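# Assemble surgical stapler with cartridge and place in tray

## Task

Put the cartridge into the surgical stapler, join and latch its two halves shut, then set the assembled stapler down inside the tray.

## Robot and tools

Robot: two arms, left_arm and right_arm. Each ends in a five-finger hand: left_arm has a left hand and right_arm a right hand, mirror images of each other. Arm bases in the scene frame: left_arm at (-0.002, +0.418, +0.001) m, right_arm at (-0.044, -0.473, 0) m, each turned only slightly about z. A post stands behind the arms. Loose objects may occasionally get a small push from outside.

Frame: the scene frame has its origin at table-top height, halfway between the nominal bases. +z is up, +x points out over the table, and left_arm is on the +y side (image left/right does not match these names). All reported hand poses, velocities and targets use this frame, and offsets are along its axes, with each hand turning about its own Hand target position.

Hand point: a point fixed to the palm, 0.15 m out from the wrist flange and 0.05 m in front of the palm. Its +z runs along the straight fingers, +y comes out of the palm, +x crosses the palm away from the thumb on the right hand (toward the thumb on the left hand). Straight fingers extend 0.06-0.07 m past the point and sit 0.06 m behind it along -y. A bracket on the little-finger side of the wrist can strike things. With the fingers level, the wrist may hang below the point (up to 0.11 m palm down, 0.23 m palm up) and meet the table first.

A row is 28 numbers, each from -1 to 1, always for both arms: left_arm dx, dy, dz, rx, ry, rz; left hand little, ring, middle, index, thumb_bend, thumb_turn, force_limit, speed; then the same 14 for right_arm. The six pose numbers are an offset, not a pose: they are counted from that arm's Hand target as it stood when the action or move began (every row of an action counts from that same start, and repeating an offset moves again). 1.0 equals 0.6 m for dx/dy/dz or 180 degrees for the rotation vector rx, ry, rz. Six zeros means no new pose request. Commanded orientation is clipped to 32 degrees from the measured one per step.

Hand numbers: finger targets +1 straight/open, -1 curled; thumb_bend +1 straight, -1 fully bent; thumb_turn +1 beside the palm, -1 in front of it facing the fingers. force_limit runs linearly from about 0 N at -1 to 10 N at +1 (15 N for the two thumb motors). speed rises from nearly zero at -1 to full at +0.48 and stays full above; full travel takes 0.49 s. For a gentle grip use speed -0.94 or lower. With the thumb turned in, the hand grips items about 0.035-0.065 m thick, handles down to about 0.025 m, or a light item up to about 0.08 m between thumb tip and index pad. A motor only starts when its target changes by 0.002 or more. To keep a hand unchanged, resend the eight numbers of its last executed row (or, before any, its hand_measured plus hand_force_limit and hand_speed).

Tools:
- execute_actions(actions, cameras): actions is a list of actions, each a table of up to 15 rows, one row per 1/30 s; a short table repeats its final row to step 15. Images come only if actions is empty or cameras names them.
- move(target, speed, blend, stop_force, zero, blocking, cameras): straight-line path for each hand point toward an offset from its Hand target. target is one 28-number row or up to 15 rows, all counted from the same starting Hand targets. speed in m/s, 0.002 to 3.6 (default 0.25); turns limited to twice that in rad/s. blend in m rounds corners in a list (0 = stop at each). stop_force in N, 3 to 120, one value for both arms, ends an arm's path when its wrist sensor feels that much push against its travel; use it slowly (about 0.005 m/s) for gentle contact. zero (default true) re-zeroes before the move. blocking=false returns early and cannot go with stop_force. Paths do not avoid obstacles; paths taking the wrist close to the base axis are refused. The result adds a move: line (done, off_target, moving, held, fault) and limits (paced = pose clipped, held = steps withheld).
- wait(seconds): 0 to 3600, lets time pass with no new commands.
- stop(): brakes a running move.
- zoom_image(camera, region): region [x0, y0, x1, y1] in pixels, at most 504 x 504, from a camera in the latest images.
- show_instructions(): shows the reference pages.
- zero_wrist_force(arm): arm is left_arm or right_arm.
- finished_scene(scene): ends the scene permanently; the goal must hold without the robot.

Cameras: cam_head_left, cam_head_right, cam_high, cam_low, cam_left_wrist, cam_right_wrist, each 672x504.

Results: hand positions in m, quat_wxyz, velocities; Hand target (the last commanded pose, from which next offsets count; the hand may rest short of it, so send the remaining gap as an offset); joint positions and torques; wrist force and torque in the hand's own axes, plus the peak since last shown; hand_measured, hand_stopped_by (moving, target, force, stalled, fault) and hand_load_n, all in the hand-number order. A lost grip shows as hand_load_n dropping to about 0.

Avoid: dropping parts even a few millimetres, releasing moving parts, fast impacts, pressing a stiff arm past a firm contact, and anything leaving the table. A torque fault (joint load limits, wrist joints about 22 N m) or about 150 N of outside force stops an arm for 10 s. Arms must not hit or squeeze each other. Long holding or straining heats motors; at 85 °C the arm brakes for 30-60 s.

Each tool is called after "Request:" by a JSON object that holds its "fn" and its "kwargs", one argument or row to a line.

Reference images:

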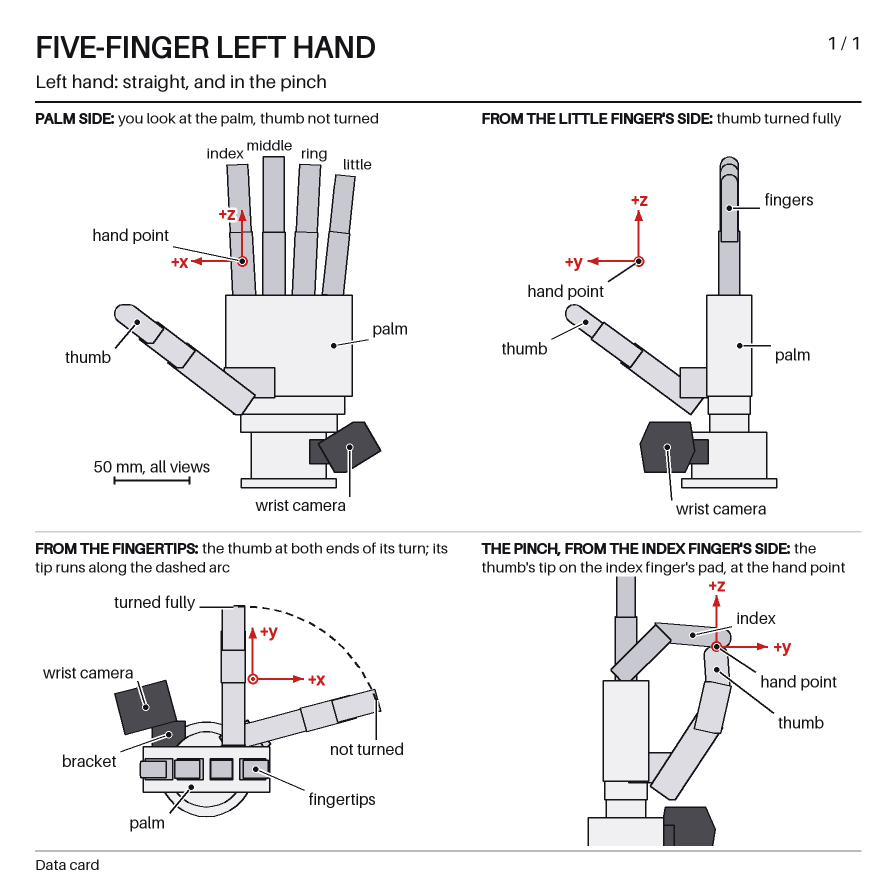

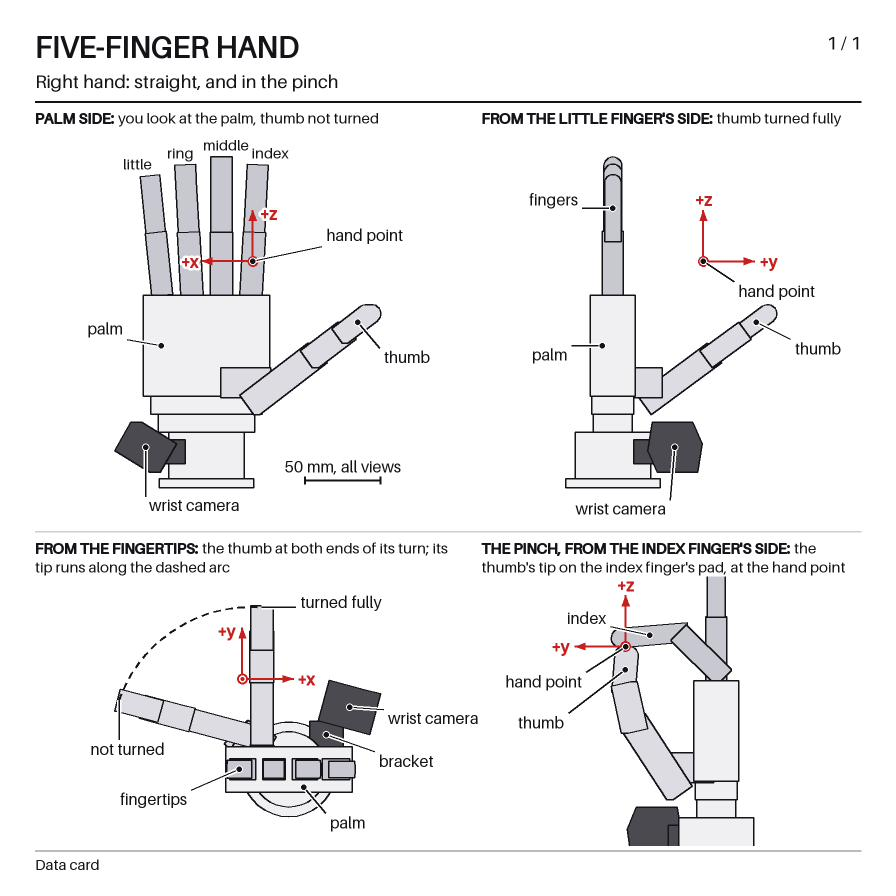

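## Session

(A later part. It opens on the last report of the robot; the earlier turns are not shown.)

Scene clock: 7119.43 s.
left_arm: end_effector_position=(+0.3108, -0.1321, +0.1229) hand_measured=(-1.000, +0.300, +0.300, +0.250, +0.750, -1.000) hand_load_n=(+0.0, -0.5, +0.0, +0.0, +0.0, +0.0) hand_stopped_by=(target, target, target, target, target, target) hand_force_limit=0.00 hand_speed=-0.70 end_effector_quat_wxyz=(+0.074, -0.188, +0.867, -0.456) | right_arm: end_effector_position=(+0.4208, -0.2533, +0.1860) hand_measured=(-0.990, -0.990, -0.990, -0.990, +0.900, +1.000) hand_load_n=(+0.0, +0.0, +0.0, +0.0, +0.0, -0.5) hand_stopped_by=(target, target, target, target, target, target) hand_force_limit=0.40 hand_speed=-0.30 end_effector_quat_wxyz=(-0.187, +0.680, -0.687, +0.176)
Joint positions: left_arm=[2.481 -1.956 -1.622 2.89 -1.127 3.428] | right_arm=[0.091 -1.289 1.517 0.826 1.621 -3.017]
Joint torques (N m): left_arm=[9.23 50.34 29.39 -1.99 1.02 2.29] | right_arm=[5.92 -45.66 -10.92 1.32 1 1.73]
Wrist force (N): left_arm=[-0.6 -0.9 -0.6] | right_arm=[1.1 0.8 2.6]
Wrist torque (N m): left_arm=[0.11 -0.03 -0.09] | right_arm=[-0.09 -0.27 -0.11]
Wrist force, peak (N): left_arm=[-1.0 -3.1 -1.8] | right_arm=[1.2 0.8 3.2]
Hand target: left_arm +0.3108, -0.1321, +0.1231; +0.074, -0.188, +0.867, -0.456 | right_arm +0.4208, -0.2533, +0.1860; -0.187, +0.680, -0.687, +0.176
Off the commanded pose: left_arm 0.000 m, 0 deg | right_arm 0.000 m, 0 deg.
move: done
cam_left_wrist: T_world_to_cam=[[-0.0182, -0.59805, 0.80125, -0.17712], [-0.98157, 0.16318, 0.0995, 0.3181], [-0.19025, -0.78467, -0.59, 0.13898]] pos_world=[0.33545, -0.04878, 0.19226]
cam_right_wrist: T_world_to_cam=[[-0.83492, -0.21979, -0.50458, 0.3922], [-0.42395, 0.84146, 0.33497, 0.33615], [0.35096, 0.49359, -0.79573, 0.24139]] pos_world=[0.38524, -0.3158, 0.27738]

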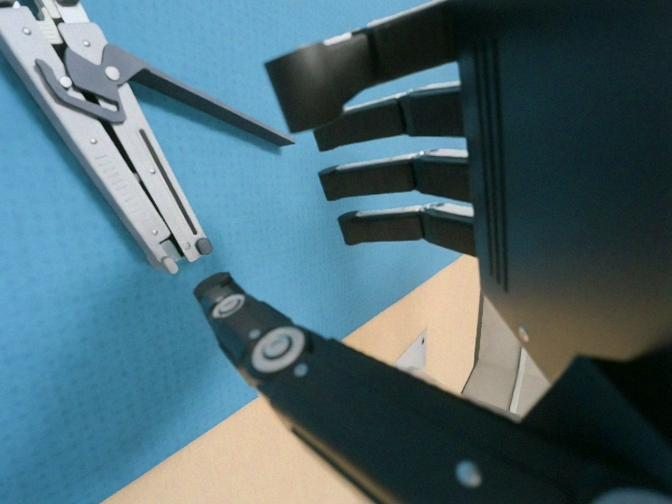

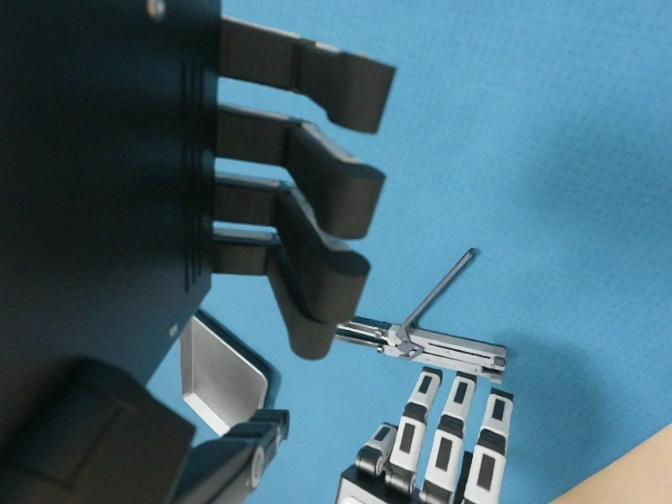

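Request:
{"fn": "move", "kwargs": {
  "target": [
    [0.1788,0.0945,0,0,0,0.01,0.3,0.3,0.3,0.25,0.75,-1,0.0,-0.7,0,0,0,0,0,0,-0.99,-0.99,-0.99,-0.99,0.9,1,0.4,-0.3]
  ],
  "speed": 0.15,
  "cameras": ["cam_left_wrist","cam_right_wrist"]
}}

Scene clock: 7160.27 s.
left_arm: end_effector_position=(+0.4181, -0.0754, +0.1231) hand_measured=(+0.300, +0.300, +0.300, +0.250, +0.750, -1.000) hand_load_n=(+0.0, +0.0, +0.0, +0.0, +0.0, +0.0) hand_stopped_by=(target, target, target, target, target, target) hand_force_limit=0.00 hand_speed=-0.70 end_effector_quat_wxyz=(+0.081, -0.202, +0.864, -0.455) | right_arm: end_effector_position=(+0.4208, -0.2533, +0.1860) hand_measured=(-0.990, -0.990, -0.990, -0.990, +0.900, +1.000) hand_load_n=(+0.0, +0.0, +0.0, +0.0, +0.0, +0.0) hand_stopped_by=(target, target, target, target, target, target) hand_force_limit=0.40 hand_speed=-0.30 end_effector_quat_wxyz=(-0.187, +0.680, -0.687, +0.176)
Joint positions: left_arm=[2.695 -2.037 -1.513 2.794 -0.989 3.567] | right_arm=[0.091 -1.289 1.517 0.826 1.621 -3.017]
Joint torques (N m): left_arm=[8.19 17.47 30.31 -2.48 1.93 2.32] | right_arm=[6.13 -44.57 -14.31 1.83 -0.12 1.69]
Wrist force (N): left_arm=[-0.5 -0.6 -0.5] | right_arm=[0.9 1.0 2.8]
Wrist torque (N m): left_arm=[0.13 -0.01 -0.11] | right_arm=[-0.07 -0.25 -0.11]
Wrist force, peak (N): left_arm=[-2.7 -0.2 -1.3] | right_arm=[1.3 0.9 3.2]
Hand target: left_arm +0.4181, -0.0754, +0.1231; +0.081, -0.202, +0.864, -0.455 | right_arm +0.4208, -0.2533, +0.1860; -0.187, +0.680, -0.687, +0.176
Off the commanded pose: left_arm 0.000 m, 0 deg | right_arm 0.000 m, 0 deg.
move: done
cam_left_wrist: T_world_to_cam=[[0.0006, -0.59838, 0.80122, -0.14923], [-0.98621, 0.13226, 0.09951, 0.41378], [-0.16551, -0.79022, -0.59004, 0.19317]] pos_world=[0.44014, 0.00862, 0.19237]
cam_right_wrist: T_world_to_cam=[[-0.83492, -0.21979, -0.50458, 0.3922], [-0.42395, 0.84146, 0.33497, 0.33615], [0.35096, 0.49359, -0.79573, 0.24139]] pos_world=[0.38524, -0.3158, 0.27738]

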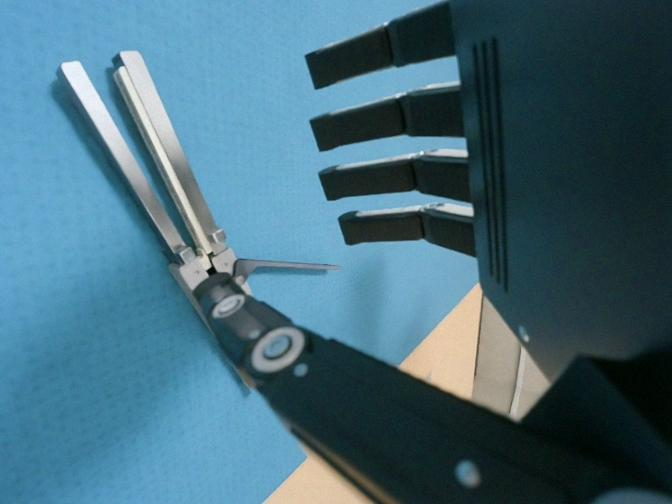

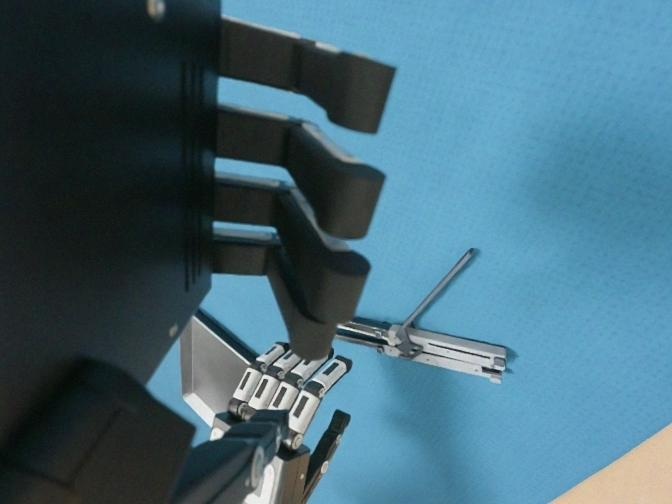

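Request:
{"fn": "move", "kwargs": {
  "target": [
    [0,0,-0.1502,0,0,0,0.3,0.3,0.3,0.25,0.75,-1,0.0,-0.7,0,0,0,0,0,0,-0.99,-0.99,-0.99,-0.99,0.9,1,0.4,-0.3]
  ],
  "speed": 0.05,
  "stop_force": 7
}}

Request:
{"fn": "move", "kwargs": {
  "target": [
    [0,0,0,0,0,0,-0.25,-0.25,-0.25,-0.25,0.3,-1,-0.45,-0.9,0,0,0,0,0,0,-0.99,-0.99,-0.99,-0.99,0.9,1,0.4,-0.3]
  ],
  "cameras": ["cam_left_wrist","cam_right_wrist"]
}}

Request:
{"fn": "zoom_image", "kwargs": {
  "camera": "cam_right_wrist",
  "region": [330, 230, 530, 390]
}}

Scene clock: 7174.37 s.
left_arm: end_effector_position=(+0.4181, -0.0754, +0.0330) hand_measured=(+0.300, +0.300, +0.300, +0.250, +0.750, -1.000) hand_load_n=(+0.0, +0.0, +0.0, +0.0, +0.0, +0.0) hand_stopped_by=(target, target, target, target, target, target) hand_force_limit=0.00 hand_speed=-0.70 end_effector_quat_wxyz=(+0.081, -0.202, +0.864, -0.455) | right_arm: end_effector_position=(+0.4208, -0.2533, +0.1860) hand_measured=(-0.990, -0.990, -0.990, -0.990, +0.900, +1.000) hand_load_n=(+0.0, +0.0, +0.0, +0.0, +0.0, +0.0) hand_stopped_by=(target, target, target, target, target, target) hand_force_limit=0.40 hand_speed=-0.30 end_effector_quat_wxyz=(-0.187, +0.680, -0.687, +0.176)
Joint positions: left_arm=[2.695 -2.14 -1.61 2.994 -0.989 3.567] | right_arm=[0.091 -1.289 1.517 0.826 1.621 -3.017]
Joint torques (N m): left_arm=[-5.4 18.92 7.12 0.53 -0.44 -2.01] | right_arm=[5.19 -44.43 -17.96 1.64 -1.6 1.59]
Wrist force (N): left_arm=[-0.6 -0.7 -0.4] | right_arm=[1.2 0.9 2.6]
Wrist torque (N m): left_arm=[0.13 -0.01 -0.11] | right_arm=[-0.07 -0.29 -0.09]
Wrist force, peak (N): left_arm=[-0.5 -1.0 -0.9] | right_arm=[1.1 0.8 3.3]
Hand target: left_arm +0.4181, -0.0754, +0.0329; +0.081, -0.202, +0.864, -0.455 | right_arm +0.4208, -0.2533, +0.1860; -0.187, +0.680, -0.687, +0.176
Off the commanded pose: left_arm 0.000 m, 0 deg | right_arm 0.000 m, 0 deg.
move: done

Scene clock: 7176.60 s.
left_arm: end_effector_position=(+0.4181, -0.0754, +0.0329) hand_measured=(-0.250, -0.090, -0.062, -0.092, +0.564, -1.000) hand_load_n=(+0.0, +1.0, +1.5, +3.0, +5.0, +0.5) hand_stopped_by=(target, force, force, force, force, target) hand_force_limit=-0.45 hand_speed=-0.90 end_effector_quat_wxyz=(+0.081, -0.202, +0.864, -0.455) | right_arm: end_effector_position=(+0.4208, -0.2533, +0.1860) hand_measured=(-0.990, -0.990, -0.990, -0.990, +0.900, +1.000) hand_load_n=(+0.0, +0.0, +0.0, +0.0, +0.0, +0.0) hand_stopped_by=(target, target, target, target, target, target) hand_force_limit=0.40 hand_speed=-0.30 end_effector_quat_wxyz=(-0.187, +0.680, -0.687, +0.176)
Joint positions: left_arm=[2.695 -2.14 -1.61 2.994 -0.989 3.567] | right_arm=[0.091 -1.289 1.517 0.826 1.621 -3.017]
Joint torques (N m): left_arm=[-5.15 19.91 8.36 0.19 -0.48 -2.13] | right_arm=[5.72 -44.68 -19.32 1.71 -2.03 1.67]
Wrist force (N): left_arm=[-0.6 -2.7 -1.5] | right_arm=[1.1 0.4 2.8]
Wrist torque (N m): left_arm=[0.05 -0.04 -0.04] | right_arm=[-0.14 -0.28 -0.11]
Wrist force, peak (N): left_arm=[-0.4 -4.6 -2.6] | right_arm=[1.5 1.1 2.9]
Hand target: left_arm +0.4181, -0.0754, +0.0329; +0.081, -0.202, +0.864, -0.455 | right_arm +0.4208, -0.2533, +0.1860; -0.187, +0.680, -0.687, +0.176
Off the commanded pose: left_arm 0.000 m, 0 deg | right_arm 0.000 m, 0 deg.
move: done
cam_left_wrist: T_world_to_cam=[[0.0006, -0.59838, 0.80122, -0.07704], [-0.98621, 0.13226, 0.09951, 0.42275], [-0.16551, -0.79022, -0.59004, 0.14]] pos_world=[0.44014, 0.00862, 0.10226]
cam_right_wrist: T_world_to_cam=[[-0.83492, -0.21979, -0.50458, 0.3922], [-0.42395, 0.84146, 0.33497, 0.33615], [0.35096, 0.49359, -0.79573, 0.24139]] pos_world=[0.38524, -0.3158, 0.27738]

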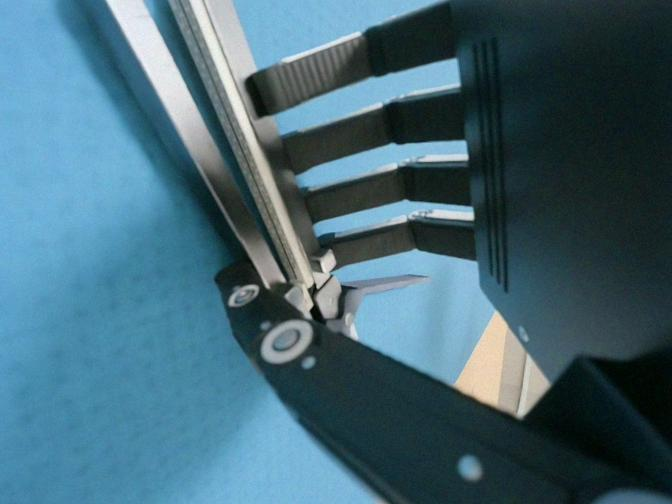

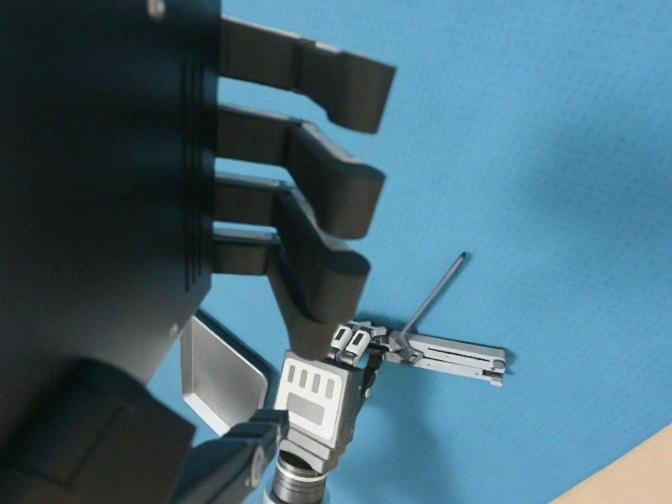

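Scaled by 2.520 from the camera's image (finer frame: 960x720).

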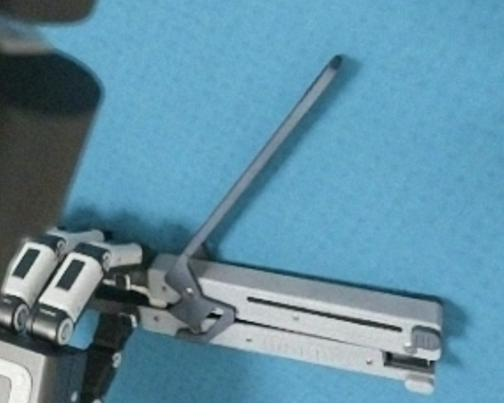

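Request:
{"fn": "move", "kwargs": {
  "target": [
    [0,0,0,0,0,0,-0.25,-0.25,-0.25,-0.25,0.3,-1,-0.45,-0.9,0,0,0.03,0,0,0,-0.99,-0.99,-0.99,0.98,0.6,-1,0.4,-0.3],
    [0,0,0,0,0,0,-0.25,-0.25,-0.25,-0.25,0.3,-1,-0.45,-0.9,-0.123,0.06,0.0067,-0.0481,0.1602,0.166,-0.99,-0.99,-0.99,0.98,0.6,-1,0.4,-0.3]
  ],
  "speed": 0.2
}}

Request:
{"fn": "move", "kwargs": {
  "target": [
    [0,0,0,0,0,0,-0.25,-0.25,-0.25,-0.25,0.3,-1,-0.45,-0.9,0,0.0472,-0.02,0,0,-0.25,-0.99,-0.99,-0.99,0.98,0.6,-1,0.4,-0.3]
  ],
  "speed": 0.3,
  "cameras": ["cam_right_wrist","cam_head_left","cam_low"]
}}

Scene clock: 7197.43 s.
left_arm: end_effector_position=(+0.4181, -0.0754, +0.0329) hand_measured=(-0.250, -0.090, -0.062, -0.092, +0.564, -1.000) hand_load_n=(+0.0, +1.0, +1.5, +2.5, +5.0, +0.5) hand_stopped_by=(target, force, force, force, force, target) hand_force_limit=-0.45 hand_speed=-0.90 end_effector_quat_wxyz=(+0.081, -0.202, +0.864, -0.455) | right_arm: end_effector_position=(+0.3471, -0.2174, +0.1900) hand_measured=(-0.990, -0.990, -0.990, +0.980, +0.600, -1.000) hand_load_n=(+0.0, +0.0, +0.0, +0.0, +0.0, +0.0) hand_stopped_by=(target, target, target, target, target, target) hand_force_limit=0.40 hand_speed=-0.30 end_effector_quat_wxyz=(+0.000, +0.866, -0.501, +0.000)
Joint positions: left_arm=[2.695 -2.14 -1.61 2.994 -0.989 3.567] | right_arm=[0.222 -1.01 1.221 1.36 1.571 -3.406]
Joint torques (N m): left_arm=[-5.21 29.96 12.46 -1.96 -0.47 -2] | right_arm=[8.86 -19.72 -33.42 4.25 2.46 -1.31]
Wrist force (N): left_arm=[-0.4 -2.9 -1.3] | right_arm=[1.3 -0.2 3.0]
Wrist torque (N m): left_arm=[0.02 -0.07 -0.01] | right_arm=[-0.28 -0.37 0.04]
Wrist force, peak (N): left_arm=[-0.4 -3.1 -1.6] | right_arm=[1.2 0.9 3.6]
Hand target: left_arm +0.4181, -0.0754, +0.0329; +0.081, -0.202, +0.864, -0.455 | right_arm +0.3470, -0.2173, +0.1900; +0.000, +0.866, -0.500, +0.000
Off the commanded pose: left_arm 0.000 m, 0 deg | right_arm 0.000 m, 0 deg.
move: done

Scene clock: 7199.47 s.
left_arm: end_effector_position=(+0.4181, -0.0754, +0.0329) hand_measured=(-0.250, -0.090, -0.062, -0.092, +0.564, -1.000) hand_load_n=(+0.0, +1.0, +1.5, +3.0, +5.0, +0.5) hand_stopped_by=(target, force, force, force, force, target) hand_force_limit=-0.45 hand_speed=-0.90 end_effector_quat_wxyz=(+0.081, -0.202, +0.864, -0.455) | right_arm: end_effector_position=(+0.3470, -0.1890, +0.1780) hand_measured=(-0.990, -0.990, -0.990, +0.980, +0.600, -1.000) hand_load_n=(+0.0, +0.0, +0.5, +0.0, -0.5, +0.0) hand_stopped_by=(target, target, target, target, target, target) hand_force_limit=0.40 hand_speed=-0.30 end_effector_quat_wxyz=(+0.000, -0.608, +0.794, +0.000)
Joint positions: left_arm=[2.695 -2.14 -1.61 2.994 -0.989 3.567] | right_arm=[0.19 -1.065 1.339 1.297 1.57 -2.653]
Joint torques (N m): left_arm=[-5.54 33.13 13.13 -2.24 -0.51 -1.95] | right_arm=[5.94 -53.13 -5.42 1.04 2.56 1.68]
Wrist force (N): left_arm=[-0.5 -2.9 -1.5] | right_arm=[1.0 -0.9 3.3]
Wrist torque (N m): left_arm=[0.04 -0.05 -0.03] | right_arm=[-0.39 -0.31 -0.11]
Wrist force, peak (N): left_arm=[-0.4 -3.0 -1.7] | right_arm=[1.0 -0.5 3.4]
Hand target: left_arm +0.4181, -0.0754, +0.0329; +0.081, -0.202, +0.864, -0.455 | right_arm +0.3470, -0.1890, +0.1780; +0.000, -0.608, +0.794, +0.000
Off the commanded pose: left_arm 0.000 m, 0 deg | right_arm 0.000 m, 0 deg.
move: done
cam_right_wrist: T_world_to_cam=[[-0.99943, 0.02625, -0.02102, 0.35822], [0.01256, 0.87119, 0.49079, 0.07982], [0.0312, 0.49025, -0.87103, 0.35285]] pos_world=[0.34601, -0.25192, 0.2757]
Images, in order (width x height): cam_head_left 672x504, cam_low 672x504, cam_right_wrist 672x504.

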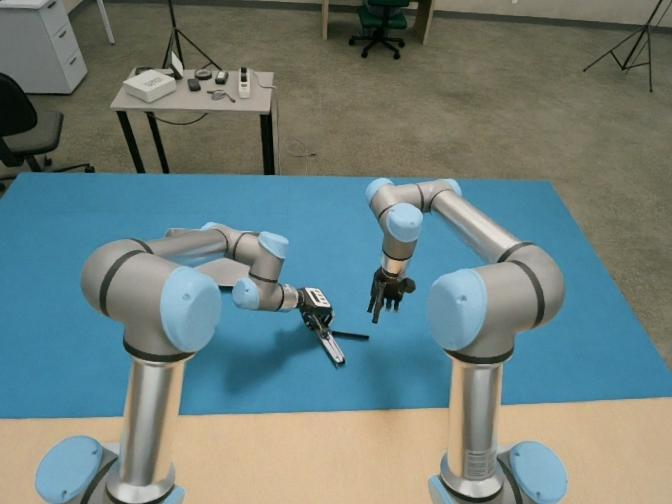

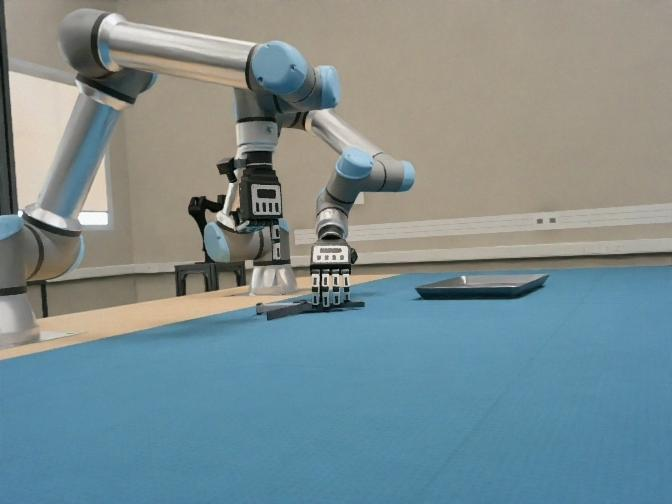

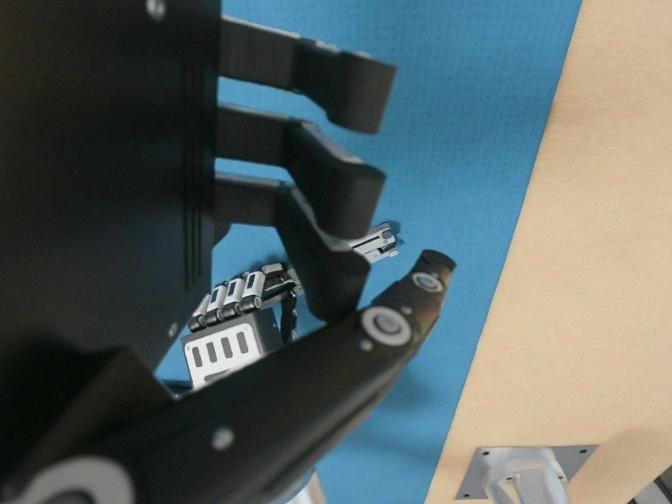

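Request:
{"fn": "move", "kwargs": {
  "target": [0,0,0,0,0,0,-0.25,-0.25,-0.25,-0.25,0.3,-1,-0.45,-0.9,0,0,-0.1667,0,0,0,-0.99,-0.99,-0.99,0.98,0.6,-1,0.4,-0.3],
  "speed": 0.06,
  "stop_force": 8
}}

Request:
{"fn": "move", "kwargs": {
  "target": [
    [0,0,0,0,0,0,-0.25,-0.25,-0.25,-0.25,0.3,-1,-0.45,-0.9,-0.026,-0.0018,0,0,0,0,-0.99,-0.99,-0.99,0.98,0.6,-1,0.4,-0.3],
    [0,0,0,0,0,0,-0.25,-0.25,-0.25,-0.25,0.3,-1,-0.45,-0.9,-0.052,0,0,0,0,0,-0.99,-0.99,-0.99,0.98,0.6,-1,0.4,-0.3],
    [0,0,0,0,0,0,-0.25,-0.25,-0.25,-0.25,0.3,-1,-0.45,-0.9,-0.0775,0.0053,0,0,0,0,-0.99,-0.99,-0.99,0.98,0.6,-1,0.4,-0.3]
  ],
  "speed": 0.015,
  "blend": 0.004,
  "stop_force": 6,
  "cameras": ["cam_right_wrist","cam_left_wrist","cam_head_left"]
}}

Scene clock: 7213.77 s.
left_arm: end_effector_position=(+0.4181, -0.0754, +0.0329) hand_measured=(-0.250, -0.090, -0.062, -0.092, +0.564, -1.000) hand_load_n=(+0.0, +1.0, +1.5, +3.0, +5.0, +0.0) hand_stopped_by=(target, force, force, force, force, target) hand_force_limit=-0.45 hand_speed=-0.90 end_effector_quat_wxyz=(+0.081, -0.202, +0.864, -0.455) | right_arm: end_effector_position=(+0.3470, -0.1890, +0.0780) hand_measured=(-0.990, -0.990, -0.990, +0.980, +0.600, -1.000) hand_load_n=(+0.0, +0.5, +0.0, +0.0, +0.0, +0.0) hand_stopped_by=(target, target, target, target, target, target) hand_force_limit=0.40 hand_speed=-0.30 end_effector_quat_wxyz=(+0.000, -0.608, +0.794, +0.000)
Joint positions: left_arm=[2.695 -2.14 -1.61 2.994 -0.989 3.567] | right_arm=[0.19 -0.975 1.47 1.077 1.57 -2.653]
Joint torques (N m): left_arm=[-5.52 41.56 16.36 -2.1 -0.39 -1.9] | right_arm=[-2.79 -18.54 -3.84 1.02 -2.64 0.59]
Wrist force (N): left_arm=[-0.5 -2.8 -1.4] | right_arm=[0.9 -0.2 3.2]
Wrist torque (N m): left_arm=[0.04 -0.05 -0.03] | right_arm=[-0.26 -0.29 -0.13]
Wrist force, peak (N): left_arm=[-0.5 -3.1 -1.6] | right_arm=[0.9 0.0 3.6]
Hand target: left_arm +0.4181, -0.0754, +0.0329; +0.081, -0.202, +0.864, -0.455 | right_arm +0.3470, -0.1890, +0.0780; +0.000, -0.608, +0.794, +0.000
Off the commanded pose: left_arm 0.000 m, 0 deg | right_arm 0.000 m, 0 deg.
move: done

Scene clock: 7217.87 s.
left_arm: end_effector_position=(+0.4181, -0.0754, +0.0329) hand_measured=(-0.250, -0.090, -0.062, -0.094, +0.564, -1.000) hand_load_n=(+0.0, +11.0, +1.0, +0.0, +11.0, -1.5) hand_stopped_by=(target, force, force, force, force, target) hand_force_limit=-0.45 hand_speed=-0.90 end_effector_quat_wxyz=(+0.081, -0.202, +0.864, -0.455) | right_arm: end_effector_position=(+0.3005, -0.1858, +0.0780) hand_measured=(-0.990, -0.990, -0.990, +0.980, +0.600, -1.000) hand_load_n=(+0.5, +0.5, +0.0, +4.5, +0.0, +0.0) hand_stopped_by=(target, target, target, target, target, target) hand_force_limit=0.40 hand_speed=-0.30 end_effector_quat_wxyz=(+0.000, -0.608, +0.794, +0.000)
Joint positions: left_arm=[2.695 -2.14 -1.61 2.994 -0.989 3.567] | right_arm=[0.221 -1.057 1.606 1.022 1.57 -2.622]
Joint torques (N m): left_arm=[-0.66 48.41 18.31 0.03 -0.45 -1.87] | right_arm=[9.74 -51.38 -1.07 2.09 -2.78 1.44]
Wrist force (N): left_arm=[4.0 0.8 -1.3] | right_arm=[-0.7 -5.1 3.3]
Wrist torque (N m): left_arm=[0.19 0.19 0.14] | right_arm=[-0.29 -0.30 -0.16]
Wrist force, peak (N): left_arm=[2.3 -4.8 -2.4] | right_arm=[-0.4 -5.3 3.5]
Hand target: left_arm +0.4181, -0.0754, +0.0329; +0.081, -0.202, +0.864, -0.455 | right_arm +0.3005, -0.1858, +0.0780; +0.000, -0.608, +0.794, +0.000
Off the commanded pose: left_arm 0.000 m, 0 deg | right_arm 0.000 m, 0 deg.
move: done
cam_left_wrist: T_world_to_cam=[[0.00068, -0.59839, 0.80121, -0.07708], [-0.98621, 0.13221, 0.09958, 0.42274], [-0.16551, -0.79022, -0.59004, 0.14]] pos_world=[0.44014, 0.00862, 0.10226]
cam_right_wrist: T_world_to_cam=[[-0.99943, 0.02652, -0.0211, 0.30954], [0.01276, 0.87118, 0.49079, 0.12663], [0.0314, 0.49024, -0.87102, 0.26558]] pos_world=[0.2994, -0.24872, 0.1757]
Images, in order (width x height): cam_head_left 672x504, cam_left_wrist 672x504, cam_right_wrist 672x504.

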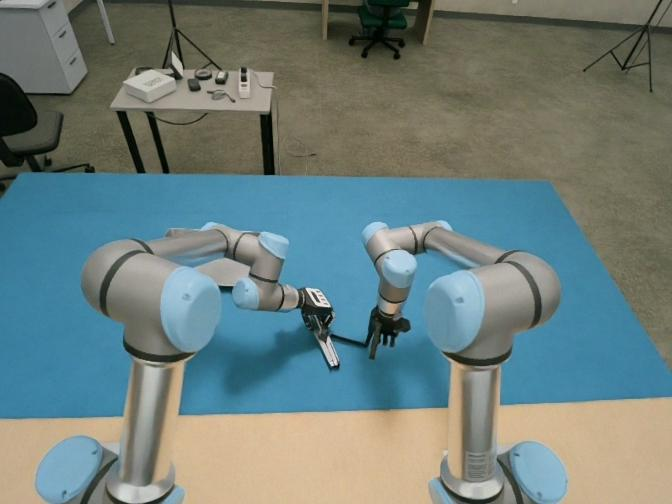

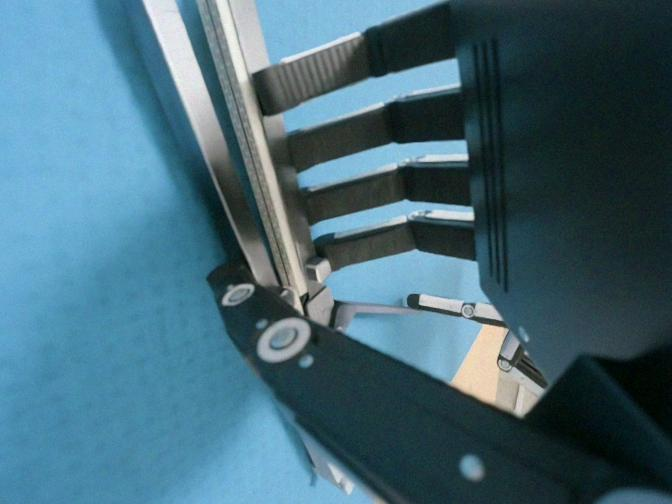

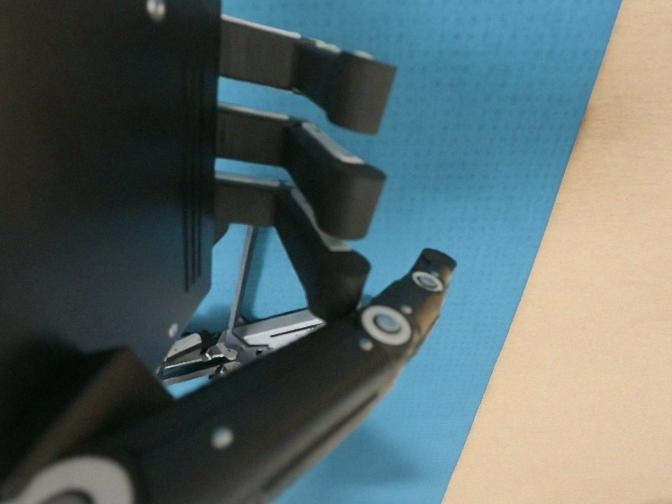

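Request:
{"fn": "zoom_image", "kwargs": {
  "camera": "cam_right_wrist",
  "region": [150, 220, 340, 390]
}}

Scaled by 2.653 from the camera's image (finer frame: 960x720).

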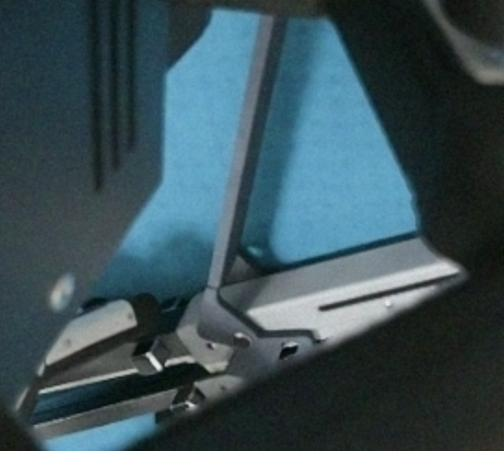

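Request:
{"fn": "move", "kwargs": {
  "target": [
    [0,0,0,0,0,0,-0.25,-0.25,-0.25,-0.25,0.3,-1,-0.45,-0.9,0.035,0.0,0,0,0,0,-0.99,-0.99,-0.99,0.98,0.6,-1,0.4,-0.3]
  ],
  "speed": 0.04
}}

Request:
{"fn": "move", "kwargs": {
  "target": [
    [0,0,0,0,0,0,-0.5,-0.3,-0.3,-0.3,0.25,-1,-0.3,-0.9,0,0.0,0,0,0,0,-0.99,-0.99,-0.99,0.98,0.6,-1,0.4,-0.3]
  ],
  "cameras": ["cam_left_wrist","cam_right_wrist"]
}}

Request:
{"fn": "zoom_image", "kwargs": {
  "camera": "cam_right_wrist",
  "region": [150, 220, 340, 390]
}}

Scene clock: 7257.50 s.
left_arm: end_effector_position=(+0.4181, -0.0754, +0.0329) hand_measured=(-0.250, -0.090, -0.062, -0.094, +0.564, -1.000) hand_load_n=(-0.5, +5.5, +2.0, +0.0, +6.0, +3.0) hand_stopped_by=(target, force, force, force, force, target) hand_force_limit=-0.45 hand_speed=-0.90 end_effector_quat_wxyz=(+0.081, -0.202, +0.864, -0.455) | right_arm: end_effector_position=(+0.3214, -0.1858, +0.0780) hand_measured=(-0.990, -0.990, -0.990, +0.980, +0.600, -1.000) hand_load_n=(+0.0, +0.0, +0.0, +0.5, +0.0, +0.0) hand_stopped_by=(target, target, target, target, target, target) hand_force_limit=0.40 hand_speed=-0.30 end_effector_quat_wxyz=(+0.000, -0.608, +0.794, +0.000)
Joint positions: left_arm=[2.695 -2.14 -1.61 2.994 -0.989 3.567] | right_arm=[0.209 -1.02 1.544 1.047 1.57 -2.634]
Joint torques (N m): left_arm=[6.28 54.33 20.46 0.26 -0.48 -1.84] | right_arm=[-8.85 -16.14 -29.72 4.27 -1.62 -1.47]
Wrist force (N): left_arm=[-0.6 -1.2 -1.5] | right_arm=[1.0 -0.1 2.9]
Wrist torque (N m): left_arm=[0.05 0.12 -0.04] | right_arm=[-0.15 -0.27 0.04]
Wrist force, peak (N): left_arm=[4.2 1.0 -1.2] | right_arm=[-0.9 -5.6 3.2]
Hand target: left_arm +0.4181, -0.0754, +0.0329; +0.081, -0.202, +0.864, -0.455 | right_arm +0.3215, -0.1858, +0.0780; +0.000, -0.608, +0.794, +0.000
Off the commanded pose: left_arm 0.000 m, 0 deg | right_arm 0.000 m, 0 deg.
move: done

Scene clock: 7258.67 s.
left_arm: end_effector_position=(+0.4181, -0.0754, +0.0329) hand_measured=(-0.500, -0.090, -0.078, -0.128, +0.564, -1.000) hand_load_n=(+0.0, +3.0, +4.0, +5.0, +8.0, +2.5) hand_stopped_by=(target, force, force, force, force, target) hand_force_limit=-0.30 hand_speed=-0.90 end_effector_quat_wxyz=(+0.081, -0.202, +0.864, -0.455) | right_arm: end_effector_position=(+0.3215, -0.1858, +0.0780) hand_measured=(-0.990, -0.990, -0.990, +0.980, +0.600, -1.000) hand_load_n=(+0.0, +0.0, +0.0, +0.5, +0.0, +0.0) hand_stopped_by=(target, target, target, target, target, target) hand_force_limit=0.40 hand_speed=-0.30 end_effector_quat_wxyz=(+0.000, -0.608, +0.794, +0.000)
Joint positions: left_arm=[2.695 -2.14 -1.61 2.994 -0.989 3.567] | right_arm=[0.209 -1.019 1.544 1.047 1.57 -2.634]
Joint torques (N m): left_arm=[9.71 54.36 21.2 -1.45 -0.63 -1.86] | right_arm=[-8.33 -17.73 -29.21 4.25 2.43 -1.44]
Wrist force (N): left_arm=[-0.3 -1.3 -0.7] | right_arm=[0.8 0.1 2.9]
Wrist torque (N m): left_arm=[0.03 0.08 -0.10] | right_arm=[-0.15 -0.30 0.03]
Wrist force, peak (N): left_arm=[-0.8 -1.3 -1.3] | right_arm=[0.8 -0.3 3.3]
Hand target: left_arm +0.4181, -0.0754, +0.0329; +0.081, -0.202, +0.864, -0.455 | right_arm +0.3215, -0.1858, +0.0780; +0.000, -0.608, +0.794, +0.000
Off the commanded pose: left_arm 0.000 m, 0 deg | right_arm 0.000 m, 0 deg.
move: done
cam_left_wrist: T_world_to_cam=[[0.0006, -0.59838, 0.80122, -0.07704], [-0.98621, 0.13226, 0.09951, 0.42275], [-0.16551, -0.79022, -0.59004, 0.14]] pos_world=[0.44014, 0.00862, 0.10226]
cam_right_wrist: T_world_to_cam=[[-0.99943, 0.02652, -0.0211, 0.33052], [0.01276, 0.87118, 0.49079, 0.12636], [0.0314, 0.49024, -0.87102, 0.26492]] pos_world=[0.3204, -0.24872, 0.1757]

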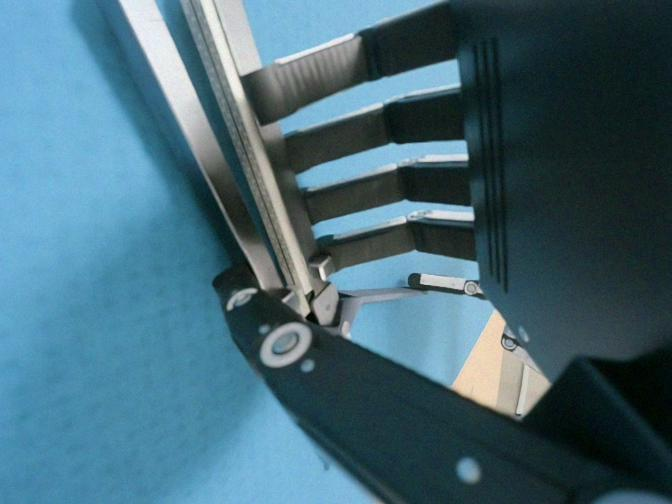

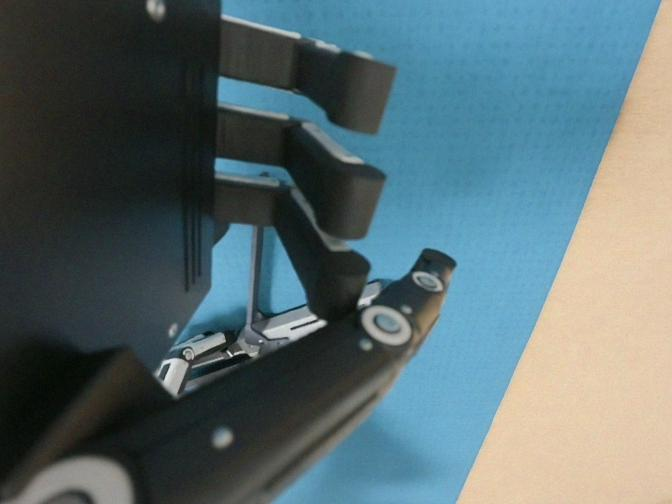

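Scaled by 2.653 from the camera's image (finer frame: 960x720).

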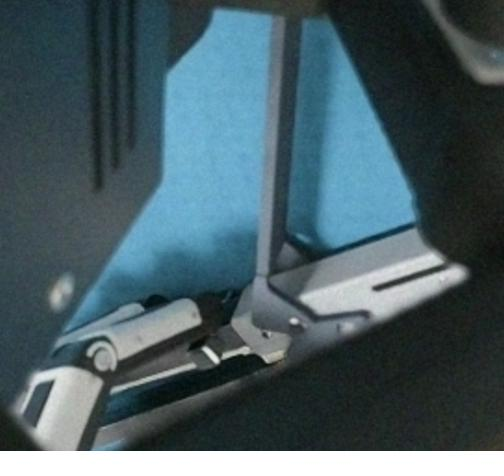

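Request:
{"fn": "move", "kwargs": {
  "target": [
    [0,0,0,0,0,0,-0.5,-0.3,-0.3,-0.3,0.25,-1,-0.3,-0.9,-0.035,0,0,0,0,0,-0.99,-0.99,-0.99,0.98,0.6,-1,0.4,-0.3],
    [0,0,0,0,0,0,-0.5,-0.3,-0.3,-0.3,0.25,-1,-0.3,-0.9,-0.0595,0.009,0,0,0,0,-0.99,-0.99,-0.99,0.98,0.6,-1,0.4,-0.3]
  ],
  "speed": 0.015,
  "blend": 0.003,
  "stop_force": 6.5,
  "cameras": ["cam_left_wrist","cam_right_wrist"]
}}

Request:
{"fn": "zoom_image", "kwargs": {
  "camera": "cam_right_wrist",
  "region": [150, 220, 340, 390]
}}

Scene clock: 7274.20 s.
left_arm: end_effector_position=(+0.4181, -0.0754, +0.0330) hand_measured=(-0.500, -0.090, -0.078, -0.128, +0.566, -1.000) hand_load_n=(+0.0, +11.0, +3.0, +0.0, +13.5, -2.5) hand_stopped_by=(target, force, force, force, force, target) hand_force_limit=-0.30 hand_speed=-0.90 end_effector_quat_wxyz=(+0.081, -0.202, +0.864, -0.455) | right_arm: end_effector_position=(+0.2858, -0.1804, +0.0780) hand_measured=(-0.990, -0.990, -0.990, +0.980, +0.600, -1.000) hand_load_n=(+0.0, +0.0, +0.0, +4.0, +0.0, +0.0) hand_stopped_by=(target, target, target, target, target, target) hand_force_limit=0.40 hand_speed=-0.30 end_effector_quat_wxyz=(+0.000, -0.608, +0.794, +0.000)
Joint positions: left_arm=[2.695 -2.14 -1.61 2.994 -0.989 3.567] | right_arm=[0.242 -1.077 1.639 1.01 1.57 -2.601]
Joint torques (N m): left_arm=[10.54 52.27 24.85 1.06 -0.55 -1.81] | right_arm=[10.71 -51.12 -1.81 1.84 -1.62 1.53]
Wrist force (N): left_arm=[2.4 -1.8 -4.7] | right_arm=[2.1 -4.8 2.9]
Wrist torque (N m): left_arm=[0.06 0.31 0.19] | right_arm=[-0.26 -0.38 0.01]
Wrist force, peak (N): left_arm=[4.4 -3.5 -4.3] | right_arm=[-0.2 -6.2 3.1]
Hand target: left_arm +0.4181, -0.0754, +0.0329; +0.081, -0.202, +0.864, -0.455 | right_arm +0.2858, -0.1804, +0.0780; +0.000, -0.608, +0.794, +0.000
Off the commanded pose: left_arm 0.000 m, 0 deg | right_arm 0.000 m, 0 deg.
move: done
cam_left_wrist: T_world_to_cam=[[0.0006, -0.59838, 0.80122, -0.07704], [-0.98621, 0.13226, 0.09951, 0.42275], [-0.16551, -0.79022, -0.59004, 0.14]] pos_world=[0.44014, 0.00862, 0.10226]
cam_right_wrist: T_world_to_cam=[[-0.99943, 0.02652, -0.0211, 0.2947], [0.01276, 0.87122, 0.49072, 0.12214], [0.0314, 0.49017, -0.87106, 0.26338]] pos_world=[0.2847, -0.24332, 0.1757]

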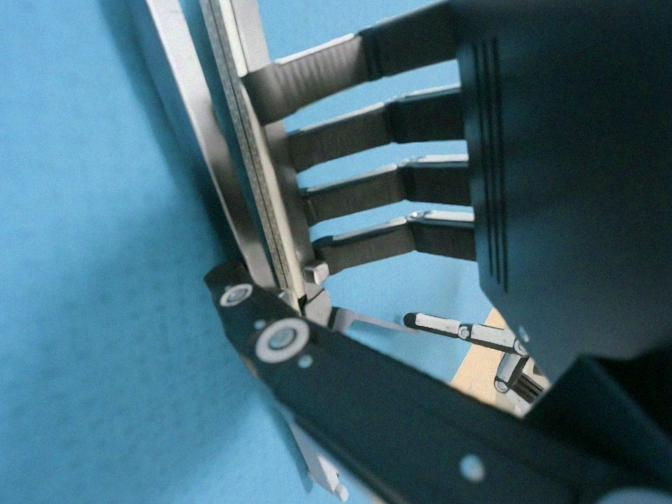

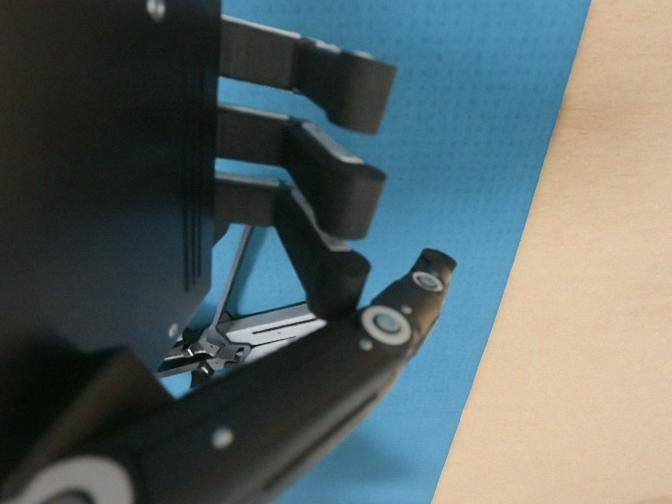

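Scaled by 2.653 from the camera's image (finer frame: 960x720).

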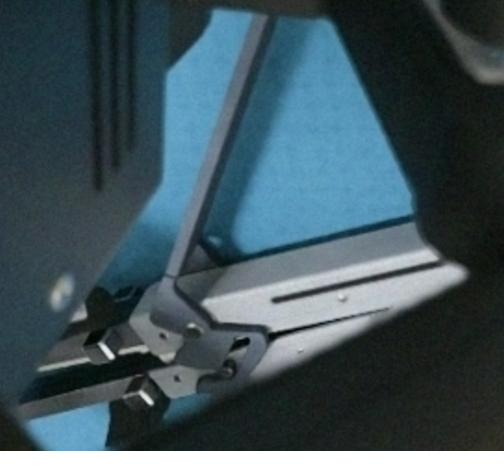

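Request:
{"fn": "move", "kwargs": {
  "target": [
    [0,0,0,0,0,0,-0.5,-0.3,-0.3,-0.3,0.25,-1,-0.3,-0.9,-0.0255,0.009,0,0,0,0,-0.99,-0.99,-0.99,0.98,0.6,-1,0.4,-0.3]
  ],
  "speed": 0.01,
  "stop_force": 3,
  "cameras": ["cam_left_wrist","cam_right_wrist"]
}}

Request:
{"fn": "zoom_image", "kwargs": {
  "camera": "cam_right_wrist",
  "region": [150, 220, 340, 390]
}}

Scene clock: 7358.70 s.
left_arm: end_effector_position=(+0.4181, -0.0754, +0.0330) hand_measured=(-0.500, -0.090, -0.078, -0.128, +0.562, -1.000) hand_load_n=(+0.0, +0.0, +0.0, +0.0, +0.0, +0.0) hand_stopped_by=(target, force, force, force, force, target) hand_force_limit=-0.30 hand_speed=-0.90 end_effector_quat_wxyz=(+0.081, -0.202, +0.864, -0.455) | right_arm: end_effector_position=(+0.2705, -0.1750, +0.0780) hand_measured=(-0.990, -0.990, -0.990, +0.980, +0.600, -1.000) hand_load_n=(+0.0, +0.0, +0.0, +0.0, +0.0, +0.0) hand_stopped_by=(target, target, target, target, target, target) hand_force_limit=0.40 hand_speed=-0.30 end_effector_quat_wxyz=(+0.000, -0.608, +0.794, +0.000)
Joint positions: left_arm=[2.695 -2.14 -1.61 2.994 -0.989 3.567] | right_arm=[0.264 -1.098 1.671 0.998 1.57 -2.579]
Joint torques (N m): left_arm=[-3.02 44.45 8.83 -2.24 1.69 -1.65] | right_arm=[8.89 -49.9 -3.06 1.02 2.41 1.6]
Wrist force (N): left_arm=[-0.4 -0.5 -0.4] | right_arm=[0.7 0.0 3.3]
Wrist torque (N m): left_arm=[0.18 -0.06 -0.10] | right_arm=[-0.27 -0.27 -0.09]
Wrist force, peak (N): left_arm=[2.6 -2.0 -4.7] | right_arm=[1.7 -5.3 3.5]
Hand target: left_arm +0.4181, -0.0754, +0.0329; +0.081, -0.202, +0.864, -0.455 | right_arm +0.2705, -0.1750, +0.0780; +0.000, -0.608, +0.794, +0.000
Off the commanded pose: left_arm 0.000 m, 0 deg | right_arm 0.000 m, 0 deg.
move: done
cam_left_wrist: T_world_to_cam=[[0.0006, -0.59838, 0.80122, -0.07704], [-0.98622, 0.13218, 0.09945, 0.42276], [-0.16542, -0.79024, -0.59005, 0.13996]] pos_world=[0.44014, 0.00862, 0.10226]
cam_right_wrist: T_world_to_cam=[[-0.99943, 0.02652, -0.0211, 0.27927], [0.01276, 0.87118, 0.49079, 0.1176], [0.0314, 0.49024, -0.87102, 0.26122]] pos_world=[0.2694, -0.23792, 0.1757]

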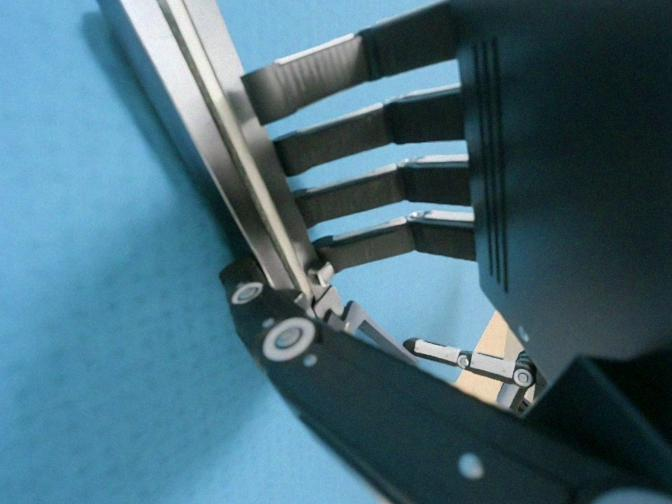

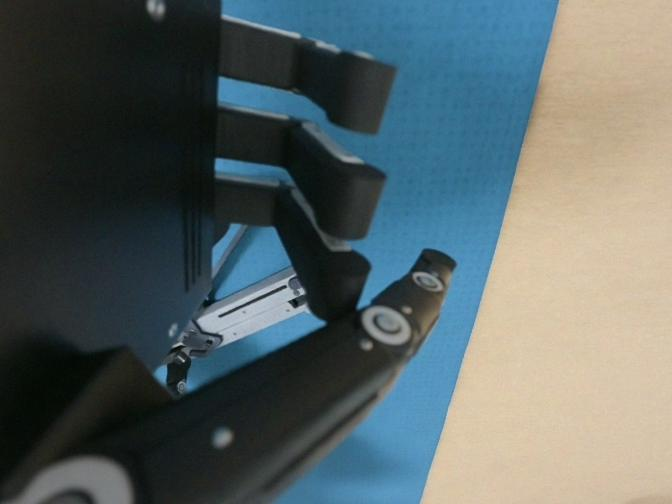

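Scaled by 2.653 from the camera's image (finer frame: 960x720).

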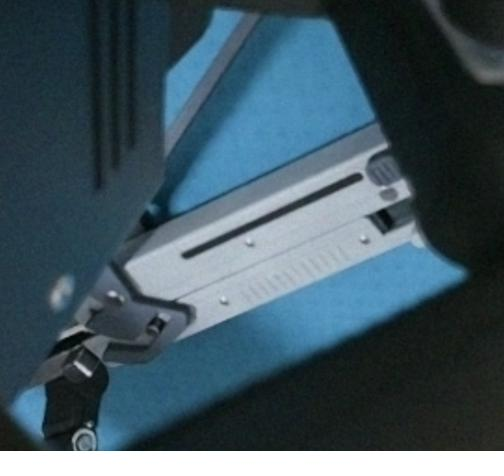

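Request:
{"fn": "move", "kwargs": {
  "target": [
    [0,0,0,0,0,0,-0.5,-0.35,-0.35,-0.35,0.34,-1,-0.45,-0.9,0.02,0,0,0,0,0,-0.99,-0.99,-0.99,0.98,0.6,-1,0.4,-0.3]
  ],
  "speed": 0.05,
  "cameras": ["cam_left_wrist","cam_right_wrist"]
}}

Request:
{"fn": "zoom_image", "kwargs": {
  "camera": "cam_right_wrist",
  "region": [150, 200, 360, 400]
}}

Scene clock: 7371.50 s.
left_arm: end_effector_position=(+0.4181, -0.0754, +0.0329) hand_measured=(-0.500, -0.182, -0.124, -0.154, +0.532, -1.000) hand_load_n=(+0.0, +2.5, +1.0, +2.5, +4.5, +0.0) hand_stopped_by=(target, force, force, force, force, target) hand_force_limit=-0.45 hand_speed=-0.90 end_effector_quat_wxyz=(+0.081, -0.202, +0.864, -0.455) | right_arm: end_effector_position=(+0.2824, -0.1750, +0.0780) hand_measured=(-0.990, -0.990, -0.990, +0.980, +0.600, -1.000) hand_load_n=(+0.0, +0.0, +0.0, +0.0, +0.0, +0.0) hand_stopped_by=(target, target, target, target, target, target) hand_force_limit=0.40 hand_speed=-0.30 end_effector_quat_wxyz=(+0.000, -0.608, +0.794, +0.000)
Joint positions: left_arm=[2.695 -2.14 -1.61 2.994 -0.989 3.567] | right_arm=[0.256 -1.077 1.638 1.01 1.57 -2.587]
Joint torques (N m): left_arm=[-5.61 39.83 8.03 -1.47 1.61 -1.58] | right_arm=[-7.78 -15.8 -30.52 4.31 2.17 -1.19]
Wrist force (N): left_arm=[-0.4 -0.7 -0.4] | right_arm=[1.0 0.1 3.0]
Wrist torque (N m): left_arm=[0.12 -0.04 -0.13] | right_arm=[-0.24 -0.31 -0.05]
Wrist force, peak (N): left_arm=[-0.5 -0.9 -0.6] | right_arm=[0.9 -0.3 3.9]
Hand target: left_arm +0.4181, -0.0754, +0.0329; +0.081, -0.202, +0.864, -0.455 | right_arm +0.2825, -0.1750, +0.0780; +0.000, -0.608, +0.794, +0.000
Off the commanded pose: left_arm 0.000 m, 0 deg | right_arm 0.000 m, 0 deg.
move: done
cam_left_wrist: T_world_to_cam=[[0.0006, -0.59838, 0.80122, -0.07704], [-0.98621, 0.13226, 0.09951, 0.42275], [-0.16551, -0.79022, -0.59004, 0.14]] pos_world=[0.44014, 0.00862, 0.10226]
cam_right_wrist: T_world_to_cam=[[-0.99943, 0.02652, -0.0211, 0.29116], [0.01276, 0.87118, 0.49079, 0.11745], [0.0314, 0.49024, -0.87102, 0.26085]] pos_world=[0.2813, -0.23792, 0.1757]

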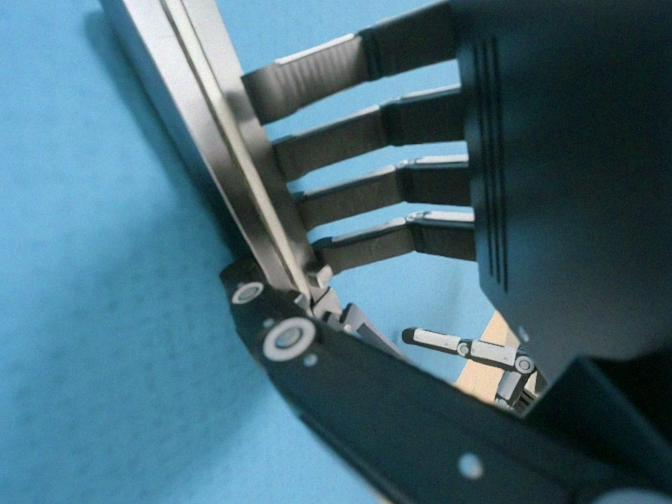

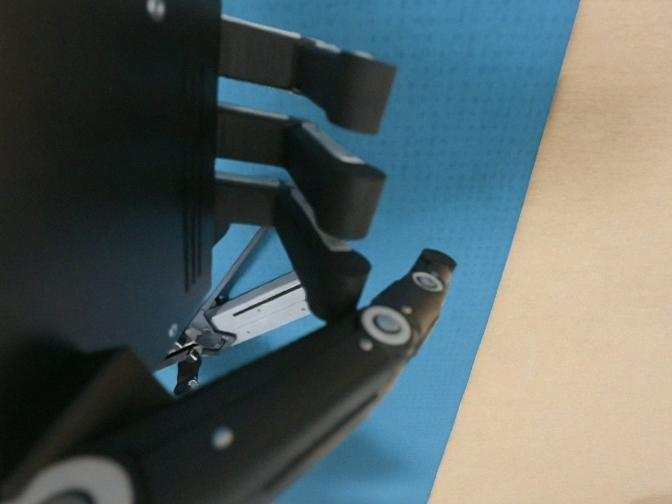

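Scaled by 2.400 from the camera's image (finer frame: 960x720).

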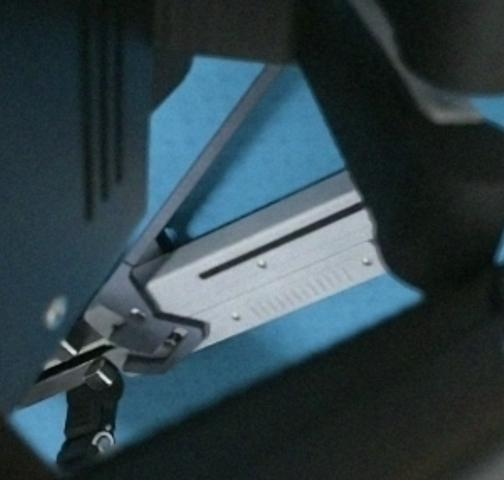

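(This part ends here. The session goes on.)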